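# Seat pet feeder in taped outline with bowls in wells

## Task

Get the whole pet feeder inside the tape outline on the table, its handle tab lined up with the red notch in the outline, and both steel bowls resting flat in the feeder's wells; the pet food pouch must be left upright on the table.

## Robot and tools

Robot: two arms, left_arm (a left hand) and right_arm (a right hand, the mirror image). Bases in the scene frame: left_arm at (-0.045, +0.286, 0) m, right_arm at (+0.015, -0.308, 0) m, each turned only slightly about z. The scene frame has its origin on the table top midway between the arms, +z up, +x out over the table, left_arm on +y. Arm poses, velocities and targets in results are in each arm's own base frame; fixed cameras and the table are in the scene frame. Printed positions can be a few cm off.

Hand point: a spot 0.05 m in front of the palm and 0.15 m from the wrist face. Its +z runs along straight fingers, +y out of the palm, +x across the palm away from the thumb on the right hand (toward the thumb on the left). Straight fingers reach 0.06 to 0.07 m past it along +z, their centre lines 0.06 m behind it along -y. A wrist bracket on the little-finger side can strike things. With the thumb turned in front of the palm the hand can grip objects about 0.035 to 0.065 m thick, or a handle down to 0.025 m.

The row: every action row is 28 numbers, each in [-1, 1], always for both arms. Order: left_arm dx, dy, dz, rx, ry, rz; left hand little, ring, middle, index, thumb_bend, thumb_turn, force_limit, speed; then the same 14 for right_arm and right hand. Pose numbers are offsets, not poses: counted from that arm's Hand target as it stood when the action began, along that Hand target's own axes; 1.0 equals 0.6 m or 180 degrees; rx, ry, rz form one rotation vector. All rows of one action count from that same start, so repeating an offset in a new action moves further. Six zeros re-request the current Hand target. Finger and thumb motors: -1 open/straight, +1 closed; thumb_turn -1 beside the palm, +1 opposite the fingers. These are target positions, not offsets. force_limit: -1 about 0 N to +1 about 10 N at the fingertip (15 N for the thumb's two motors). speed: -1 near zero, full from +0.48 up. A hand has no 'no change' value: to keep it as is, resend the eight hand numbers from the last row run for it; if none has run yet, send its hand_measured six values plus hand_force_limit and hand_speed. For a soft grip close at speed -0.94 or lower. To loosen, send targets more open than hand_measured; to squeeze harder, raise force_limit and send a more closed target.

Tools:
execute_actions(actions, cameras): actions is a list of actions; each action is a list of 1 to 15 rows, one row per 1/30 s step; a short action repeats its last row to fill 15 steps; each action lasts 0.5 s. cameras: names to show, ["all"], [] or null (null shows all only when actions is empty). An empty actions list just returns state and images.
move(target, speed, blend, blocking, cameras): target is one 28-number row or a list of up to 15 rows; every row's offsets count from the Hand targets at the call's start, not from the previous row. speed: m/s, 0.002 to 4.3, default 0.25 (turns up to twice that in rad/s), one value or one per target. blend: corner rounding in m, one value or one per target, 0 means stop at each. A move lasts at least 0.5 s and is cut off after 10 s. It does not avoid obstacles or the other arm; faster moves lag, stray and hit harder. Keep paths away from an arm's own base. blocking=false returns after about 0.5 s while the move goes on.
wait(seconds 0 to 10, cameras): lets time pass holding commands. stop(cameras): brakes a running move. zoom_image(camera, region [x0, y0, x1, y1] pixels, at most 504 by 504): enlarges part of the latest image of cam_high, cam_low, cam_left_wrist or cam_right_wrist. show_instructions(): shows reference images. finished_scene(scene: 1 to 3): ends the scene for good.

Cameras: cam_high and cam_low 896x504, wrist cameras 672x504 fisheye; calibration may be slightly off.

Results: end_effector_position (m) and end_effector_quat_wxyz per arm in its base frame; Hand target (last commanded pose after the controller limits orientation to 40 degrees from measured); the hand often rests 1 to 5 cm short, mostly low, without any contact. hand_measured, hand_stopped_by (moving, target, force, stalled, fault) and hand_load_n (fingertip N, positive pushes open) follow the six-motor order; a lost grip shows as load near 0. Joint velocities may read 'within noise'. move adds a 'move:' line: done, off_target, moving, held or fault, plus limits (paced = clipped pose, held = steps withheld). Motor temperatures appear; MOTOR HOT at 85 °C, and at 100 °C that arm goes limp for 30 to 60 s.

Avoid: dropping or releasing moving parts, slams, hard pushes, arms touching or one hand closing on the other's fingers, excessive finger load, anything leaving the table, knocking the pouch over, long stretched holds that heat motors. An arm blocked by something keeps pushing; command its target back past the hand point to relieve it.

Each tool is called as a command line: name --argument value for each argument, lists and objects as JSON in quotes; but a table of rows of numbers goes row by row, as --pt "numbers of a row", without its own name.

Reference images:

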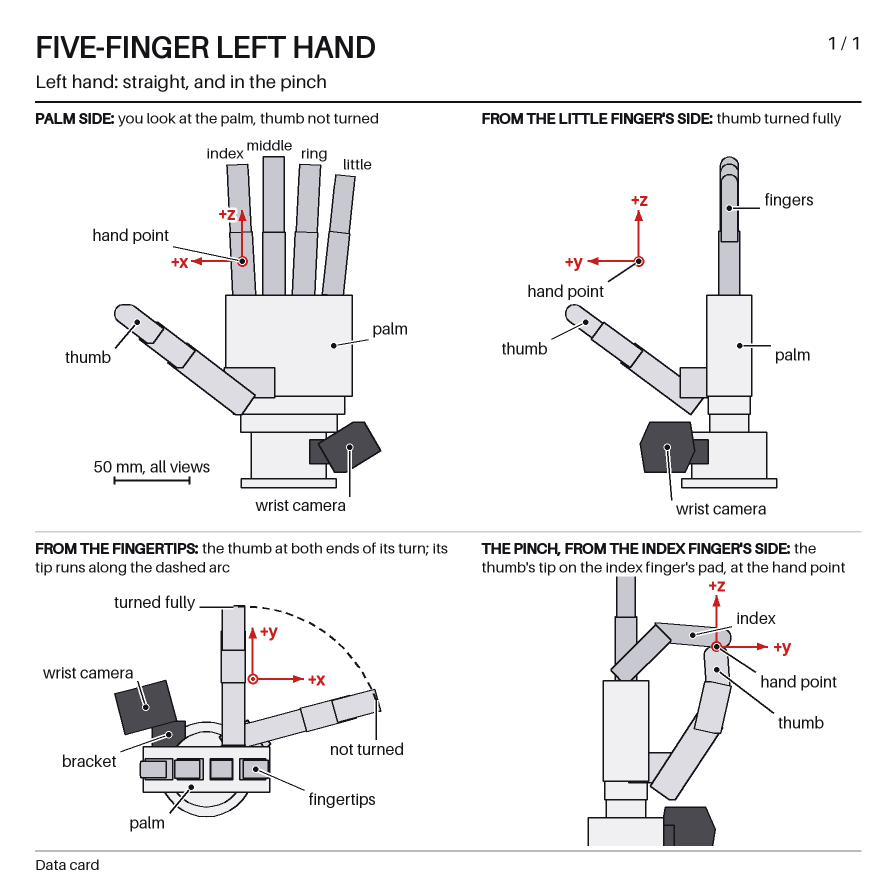

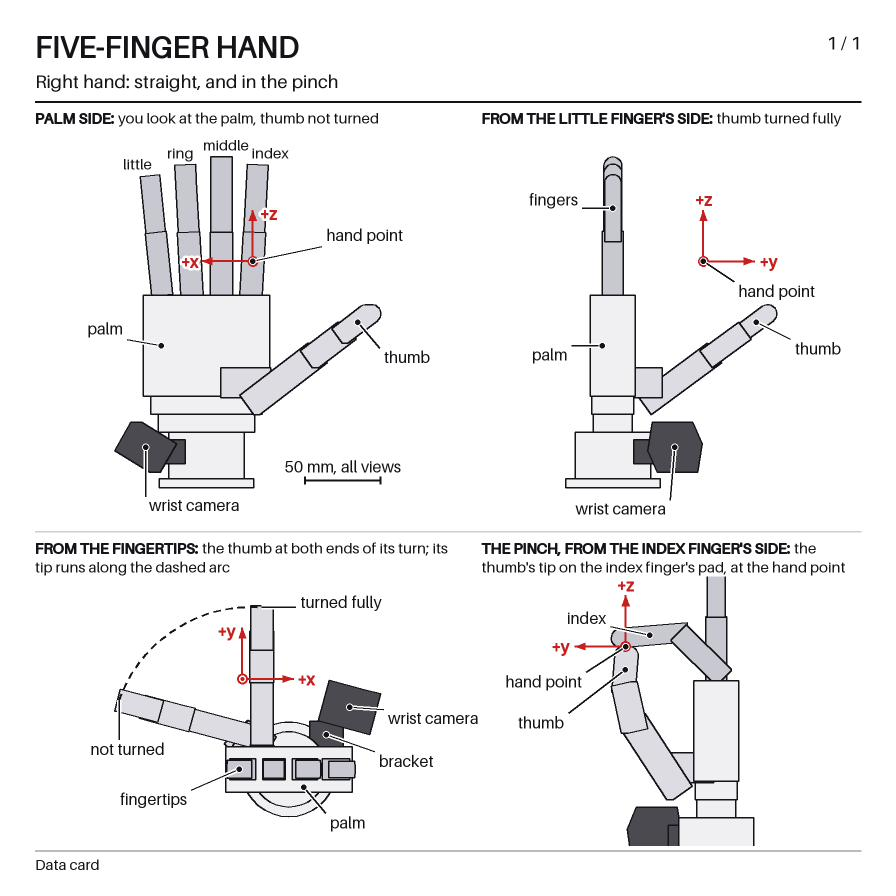

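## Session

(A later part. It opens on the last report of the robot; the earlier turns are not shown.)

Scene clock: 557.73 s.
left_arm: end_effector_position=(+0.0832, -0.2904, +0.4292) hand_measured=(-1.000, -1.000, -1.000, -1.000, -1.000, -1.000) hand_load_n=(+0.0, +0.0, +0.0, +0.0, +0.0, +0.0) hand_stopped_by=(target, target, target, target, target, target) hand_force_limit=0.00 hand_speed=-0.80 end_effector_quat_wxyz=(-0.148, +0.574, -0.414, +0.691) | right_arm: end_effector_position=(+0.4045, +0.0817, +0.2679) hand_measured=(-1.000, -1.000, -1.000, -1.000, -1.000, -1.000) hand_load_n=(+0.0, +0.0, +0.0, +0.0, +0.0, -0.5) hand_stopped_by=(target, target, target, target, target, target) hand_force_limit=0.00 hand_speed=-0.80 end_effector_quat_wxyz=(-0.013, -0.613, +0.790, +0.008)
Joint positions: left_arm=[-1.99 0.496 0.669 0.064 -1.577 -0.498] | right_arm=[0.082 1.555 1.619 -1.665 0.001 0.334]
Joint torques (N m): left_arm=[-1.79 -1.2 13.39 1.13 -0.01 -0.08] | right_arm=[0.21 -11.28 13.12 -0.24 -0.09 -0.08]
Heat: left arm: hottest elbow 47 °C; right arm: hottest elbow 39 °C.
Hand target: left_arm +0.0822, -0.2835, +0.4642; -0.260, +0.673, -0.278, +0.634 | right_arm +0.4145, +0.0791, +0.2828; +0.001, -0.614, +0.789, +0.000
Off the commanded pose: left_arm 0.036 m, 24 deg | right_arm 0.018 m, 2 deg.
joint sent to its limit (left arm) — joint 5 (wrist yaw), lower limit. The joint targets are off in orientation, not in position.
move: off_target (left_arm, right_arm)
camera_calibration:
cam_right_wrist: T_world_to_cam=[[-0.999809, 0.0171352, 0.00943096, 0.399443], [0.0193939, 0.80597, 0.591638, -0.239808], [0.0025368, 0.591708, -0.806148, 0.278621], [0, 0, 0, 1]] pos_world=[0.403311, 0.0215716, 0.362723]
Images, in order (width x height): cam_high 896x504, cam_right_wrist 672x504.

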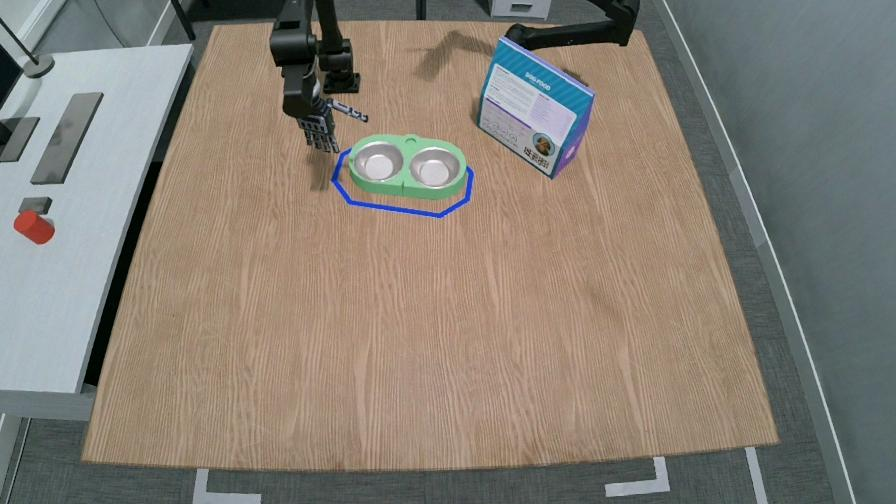

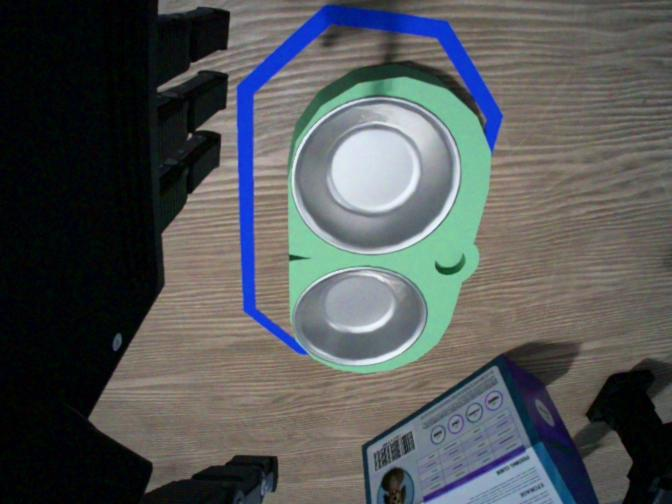

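move --pt "0 0 0 0 0 0 -1 -1 -1 -1 -1 -1 0 -0.8 -0.222 0.4746 0 0 0 -0.0556 -1 -1 -1 -1 -1 -1 0 -0.8" --pt "0 0 0 0 0 0 -1 -1 -1 -1 -1 -1 0 -0.8 -0.222 0.4746 0.347 0 0 -0.0556 -1 -1 -1 -1 -1 -1 0 -0.8" --pt "0 0 0 0 0 0 -1 -1 -1 -1 -1 -1 0 -0.8 -0.228 0.3746 0.347 0 0 -0.0556 -1 -1 -1 -1 -1 -1 0 -0.8" --speed '[0.25,0.2,0.08]' --cameras '["cam_high","cam_right_wrist"]'

zoom_image --camera "cam_high" --region '[300, 80, 500, 240]'

Scene clock: 609.93 s.
left_arm: end_effector_position=(+0.0832, -0.2904, +0.4292) hand_measured=(-1.000, -1.000, -1.000, -1.000, -1.000, -1.000) hand_load_n=(+0.0, +0.0, -0.5, +0.0, +0.0, +0.0) hand_stopped_by=(target, target, target, target, target, target) hand_force_limit=0.00 hand_speed=-0.80 end_effector_quat_wxyz=(-0.148, +0.574, -0.414, +0.691) | right_arm: end_effector_position=(+0.2028, +0.2620, +0.0754) hand_measured=(-1.000, -1.000, -0.998, -1.000, -1.000, -1.000) hand_load_n=(+0.0, +0.0, -7.0, +0.0, +0.0, +0.0) hand_stopped_by=(target, target, target, target, target, target) hand_force_limit=0.00 hand_speed=-0.80 end_effector_quat_wxyz=(+0.015, +0.686, -0.727, -0.015)
Joint positions: left_arm=[-1.99 0.496 0.669 0.064 -1.577 -0.498] | right_arm=[0.703 1.375 0.901 -1.128 -0.029 0.76]
Joint torques (N m): left_arm=[-1.85 -1.38 13.41 1.13 -0.01 -0.08] | right_arm=[-1.03 -5.36 11.47 1.2 0.99 -0.03]
Motor temperatures (°C): left_arm=[35 32 48 32 33 33] | right_arm=[34 32 40 34 34 34]
Heat: left arm: hottest elbow 48 °C; right arm: hottest elbow 40 °C.
Hand target: left_arm +0.0822, -0.2835, +0.4642; -0.260, +0.673, -0.278, +0.634 | right_arm +0.2303, +0.2674, +0.0747; -0.001, +0.680, -0.733, +0.000
Off the commanded pose: left_arm 0.036 m, 24 deg | right_arm 0.028 m, 3 deg.
joint sent to its limit (left arm) — joint 5 (wrist yaw), lower limit. The joint targets are off in orientation, not in position.
move: off_target (left_arm, right_arm)
camera_calibration:
cam_right_wrist: T_world_to_cam=[[-0.984247, -0.175658, 0.0200615, 0.243008], [-0.128298, 0.787696, 0.602557, -0.233455], [-0.121646, 0.590491, -0.797824, 0.0420536], [0, 0, 0, 1]] pos_world=[0.214344, 0.201745, 0.169346]
Images, in order (width x height): cam_high 896x504, cam_right_wrist 672x504.

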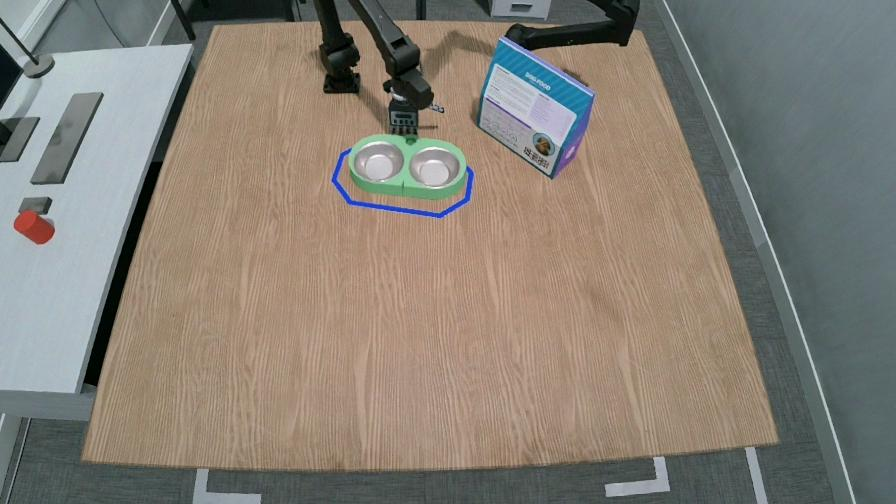

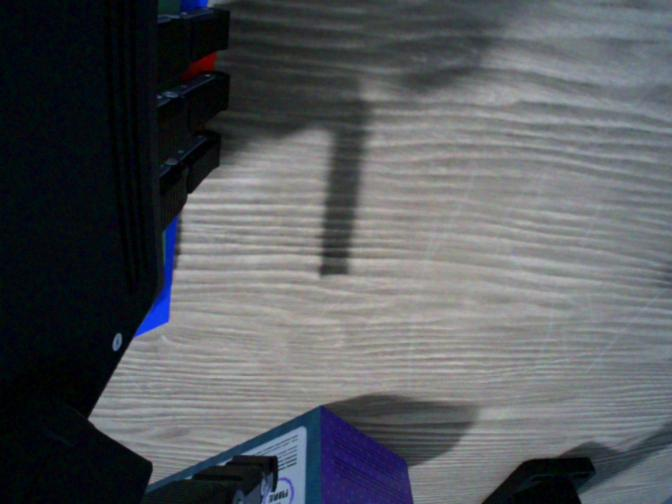

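Scaled by 2.520.

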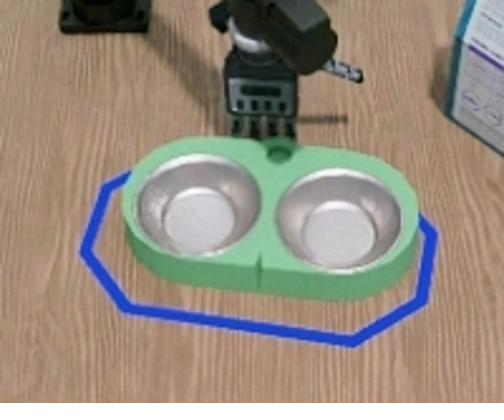

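move --target '[0,0,0,0,0,0,-1,-1,-1,-1,-1,-1,0,-0.8,0.005,-0.041,0,0,0,0,-1,-1,-1,-1,-1,-1,0,-0.8]' --speed 0.08 --cameras '["cam_high"]'

zoom_image --camera "cam_high" --region '[300, 80, 500, 240]'

Scene clock: 620.87 s.
left_arm: end_effector_position=(+0.0832, -0.2904, +0.4292) hand_measured=(-1.000, -1.000, -1.000, -1.000, -1.000, -1.000) hand_load_n=(+0.5, +0.0, +0.0, +0.0, +0.0, -0.5) hand_stopped_by=(target, target, target, target, target, target) hand_force_limit=0.00 hand_speed=-0.80 end_effector_quat_wxyz=(-0.148, +0.574, -0.414, +0.691) | right_arm: end_effector_position=(+0.2134, +0.2585, +0.0768) hand_measured=(-1.000, -1.000, -1.000, -1.000, -1.000, -1.000) hand_load_n=(+0.0, +0.0, -9.5, -0.5, +0.0, +0.0) hand_stopped_by=(target, target, target, target, target, target) hand_force_limit=0.00 hand_speed=-0.80 end_effector_quat_wxyz=(+0.023, +0.693, -0.720, -0.025)
Joint positions: left_arm=[-1.99 0.496 0.669 0.064 -1.577 -0.498] | right_arm=[0.667 1.407 0.932 -1.145 -0.046 0.704]
Joint torques (N m): left_arm=[-1.85 -1.44 13.38 1.06 0 -0.07] | right_arm=[-1.96 -5.3 12.34 1.58 1.64 0]
Heat: left arm: hottest elbow 48 °C; right arm: hottest elbow 40 °C.
Hand target: left_arm +0.0822, -0.2835, +0.4642; -0.260, +0.673, -0.278, +0.634 | right_arm +0.2547, +0.2624, +0.0746; +0.000, +0.680, -0.733, +0.000
Off the commanded pose: left_arm 0.036 m, 24 deg | right_arm 0.041 m, 4 deg.
joint sent to its limit (left arm) — joint 5 (wrist yaw), lower limit. The joint targets are off in orientation, not in position.
move: off_target (left_arm, right_arm)
Images, in order (width x height): cam_high 896x504.

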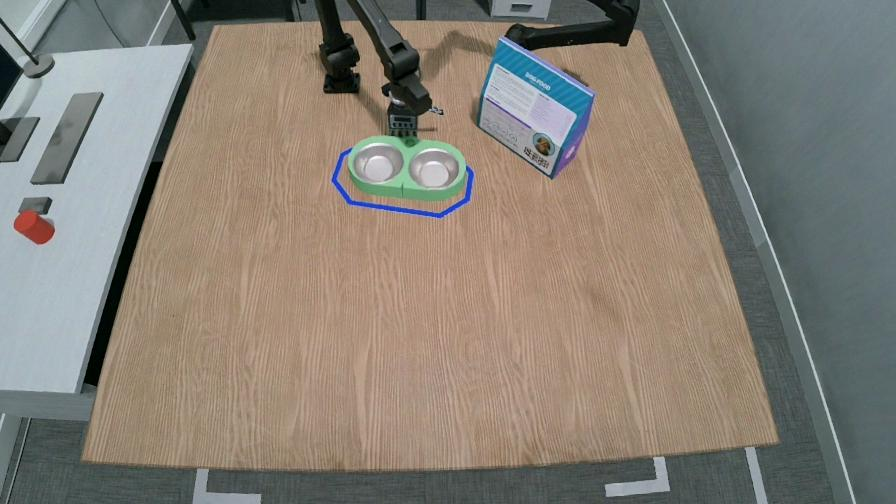

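Scaled by 2.520.

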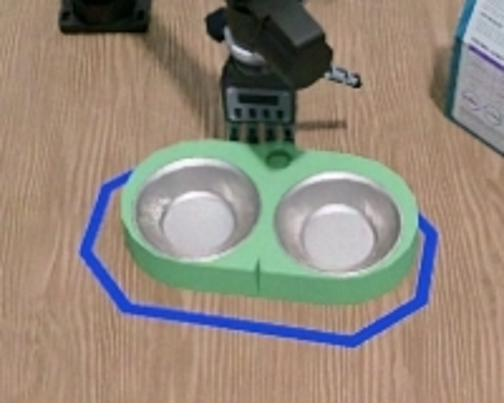

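move --target '[0,0,0,0,0,0,-1,-1,-1,-1,-1,-1,0,-0.8,0.004,-0.033,0,0,0,0,-1,-1,-1,-1,-1,-1,0,-0.8]' --speed 0.08 --cameras '["cam_high"]'

zoom_image --camera "cam_high" --region '[300, 80, 500, 240]'

Scene clock: 627.00 s.
left_arm: end_effector_position=(+0.0832, -0.2904, +0.4292) hand_measured=(-1.000, -1.000, -1.000, -1.000, -1.000, -1.000) hand_load_n=(+0.0, +0.0, +0.0, +0.0, +0.0, +0.0) hand_stopped_by=(target, target, target, target, target, target) hand_force_limit=0.00 hand_speed=-0.80 end_effector_quat_wxyz=(-0.148, +0.574, -0.414, +0.691) | right_arm: end_effector_position=(+0.2314, +0.2551, +0.0771) hand_measured=(-1.000, -1.000, -1.000, -1.000, -1.000, -1.000) hand_load_n=(+0.0, +0.0, -9.0, -1.0, +0.0, +0.0) hand_stopped_by=(target, target, target, target, target, target) hand_force_limit=0.00 hand_speed=-0.80 end_effector_quat_wxyz=(+0.023, +0.693, -0.720, -0.026)
Joint positions: left_arm=[-1.99 0.496 0.669 0.064 -1.577 -0.498] | right_arm=[0.63 1.44 0.966 -1.149 -0.045 0.667]
Joint torques (N m): left_arm=[-2.02 -1.44 13.45 1.07 -0.01 -0.07] | right_arm=[-2.08 -5.66 12.59 1.68 1.59 0.01]
Heat: left arm: hottest elbow 48 °C; right arm: hottest elbow 41 °C.
Hand target: left_arm +0.0822, -0.2835, +0.4642; -0.260, +0.673, -0.278, +0.634 | right_arm +0.2742, +0.2586, +0.0746; +0.000, +0.680, -0.733, +0.000
Off the commanded pose: left_arm 0.036 m, 24 deg | right_arm 0.043 m, 4 deg.
joint sent to its limit (left arm) — joint 5 (wrist yaw), lower limit. The joint targets are off in orientation, not in position.
move: off_target (left_arm, right_arm)
Images, in order (width x height): cam_high 896x504.

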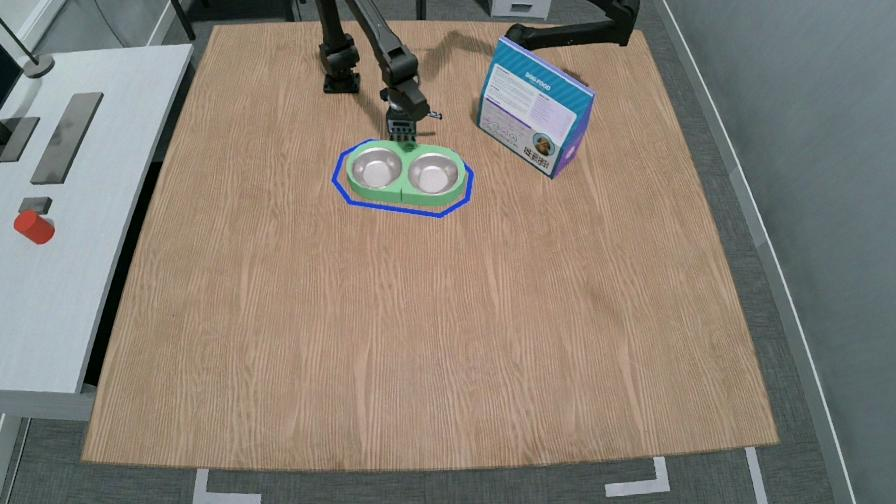

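Scaled by 2.520.

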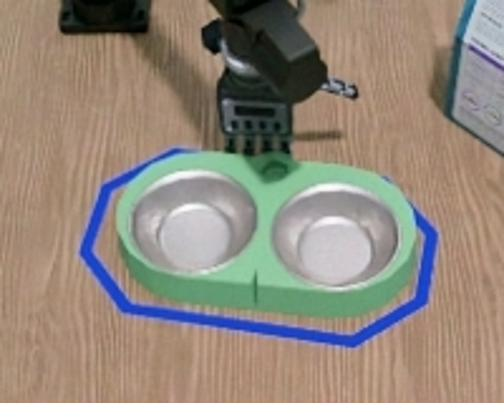

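move --pt "0 0 0 0 0 0 -1 -1 -1 -1 -1 -1 0 -0.8 0 0.15 0 0 0 0 -1 -1 -1 -1 -1 -1 0 -0.8" --pt "0 0 0 0 0 0 -1 -1 -1 -1 -1 -1 0 -0.8 0.1 0.15 -0.3 0 0 0 -1 -1 -1 -1 -1 -1 0 -0.8" --speed '[0.1,0.25]' --blend '[0.02,0]' --cameras '["cam_high"]'

zoom_image --camera "cam_high" --region '[300, 80, 500, 240]'

Scene clock: 648.03 s.
left_arm: end_effector_position=(+0.0832, -0.2904, +0.4292) hand_measured=(-1.000, -1.000, -1.000, -1.000, -1.000, -1.000) hand_load_n=(+0.0, +0.0, +0.0, +0.0, +0.0, -0.5) hand_stopped_by=(target, target, target, target, target, target) hand_force_limit=0.00 hand_speed=-0.80 end_effector_quat_wxyz=(-0.148, +0.574, -0.414, +0.691) | right_arm: end_effector_position=(+0.1703, +0.2024, +0.2376) hand_measured=(-1.000, -1.000, -1.000, -1.000, -1.000, -1.000) hand_load_n=(+0.0, +0.0, +0.0, +0.0, +0.0, +0.0) hand_stopped_by=(target, target, target, target, target, target) hand_force_limit=0.00 hand_speed=-0.80 end_effector_quat_wxyz=(+0.017, +0.680, -0.733, -0.003)
Joint positions: left_arm=[-1.99 0.496 0.669 0.064 -1.577 -0.498] | right_arm=[0.633 1.098 1.114 -1.62 -0.002 0.707]
Joint torques (N m): left_arm=[-2.08 -1.2 13.44 1.09 0 -0.08] | right_arm=[0.09 -4.84 13 -0.23 0.05 -0.09]
Heat: left arm: hottest elbow 48 °C; right arm: hottest elbow 41 °C.
Hand target: left_arm +0.0822, -0.2835, +0.4642; -0.260, +0.673, -0.278, +0.634 | right_arm +0.1800, +0.2053, +0.2546; -0.001, +0.680, -0.733, +0.000
Off the commanded pose: left_arm 0.036 m, 24 deg | right_arm 0.020 m, 2 deg.
joint sent to its limit (left arm) — joint 5 (wrist yaw), lower limit. The joint targets are off in orientation, not in position.
move: off_target (left_arm, right_arm)
Images, in order (width x height): cam_high 896x504.

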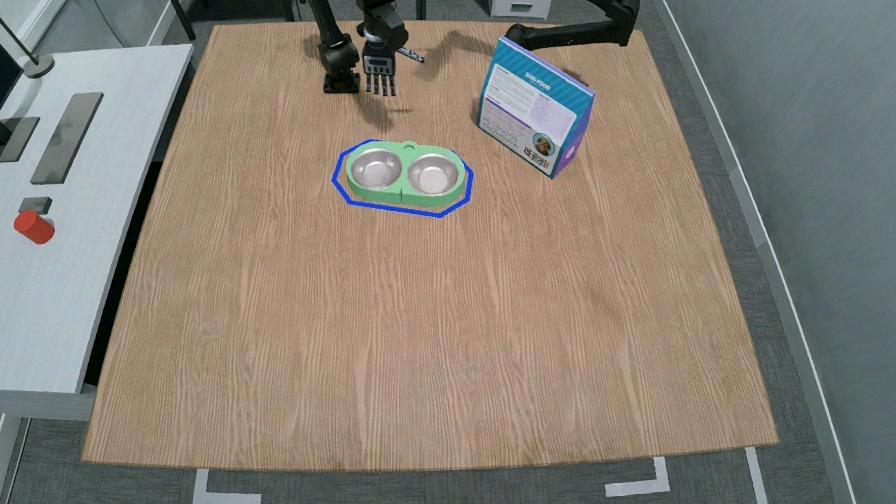

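Scaled by 2.520.

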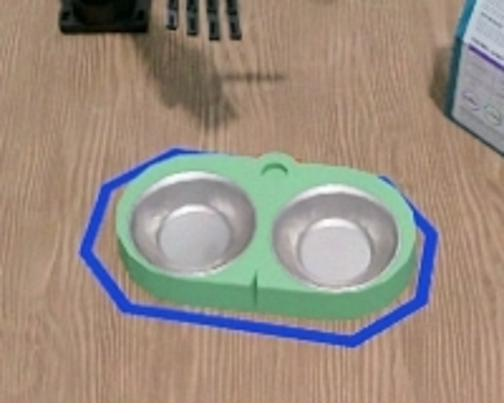

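finished_scene --scene 1

The scene is finished: the task was done.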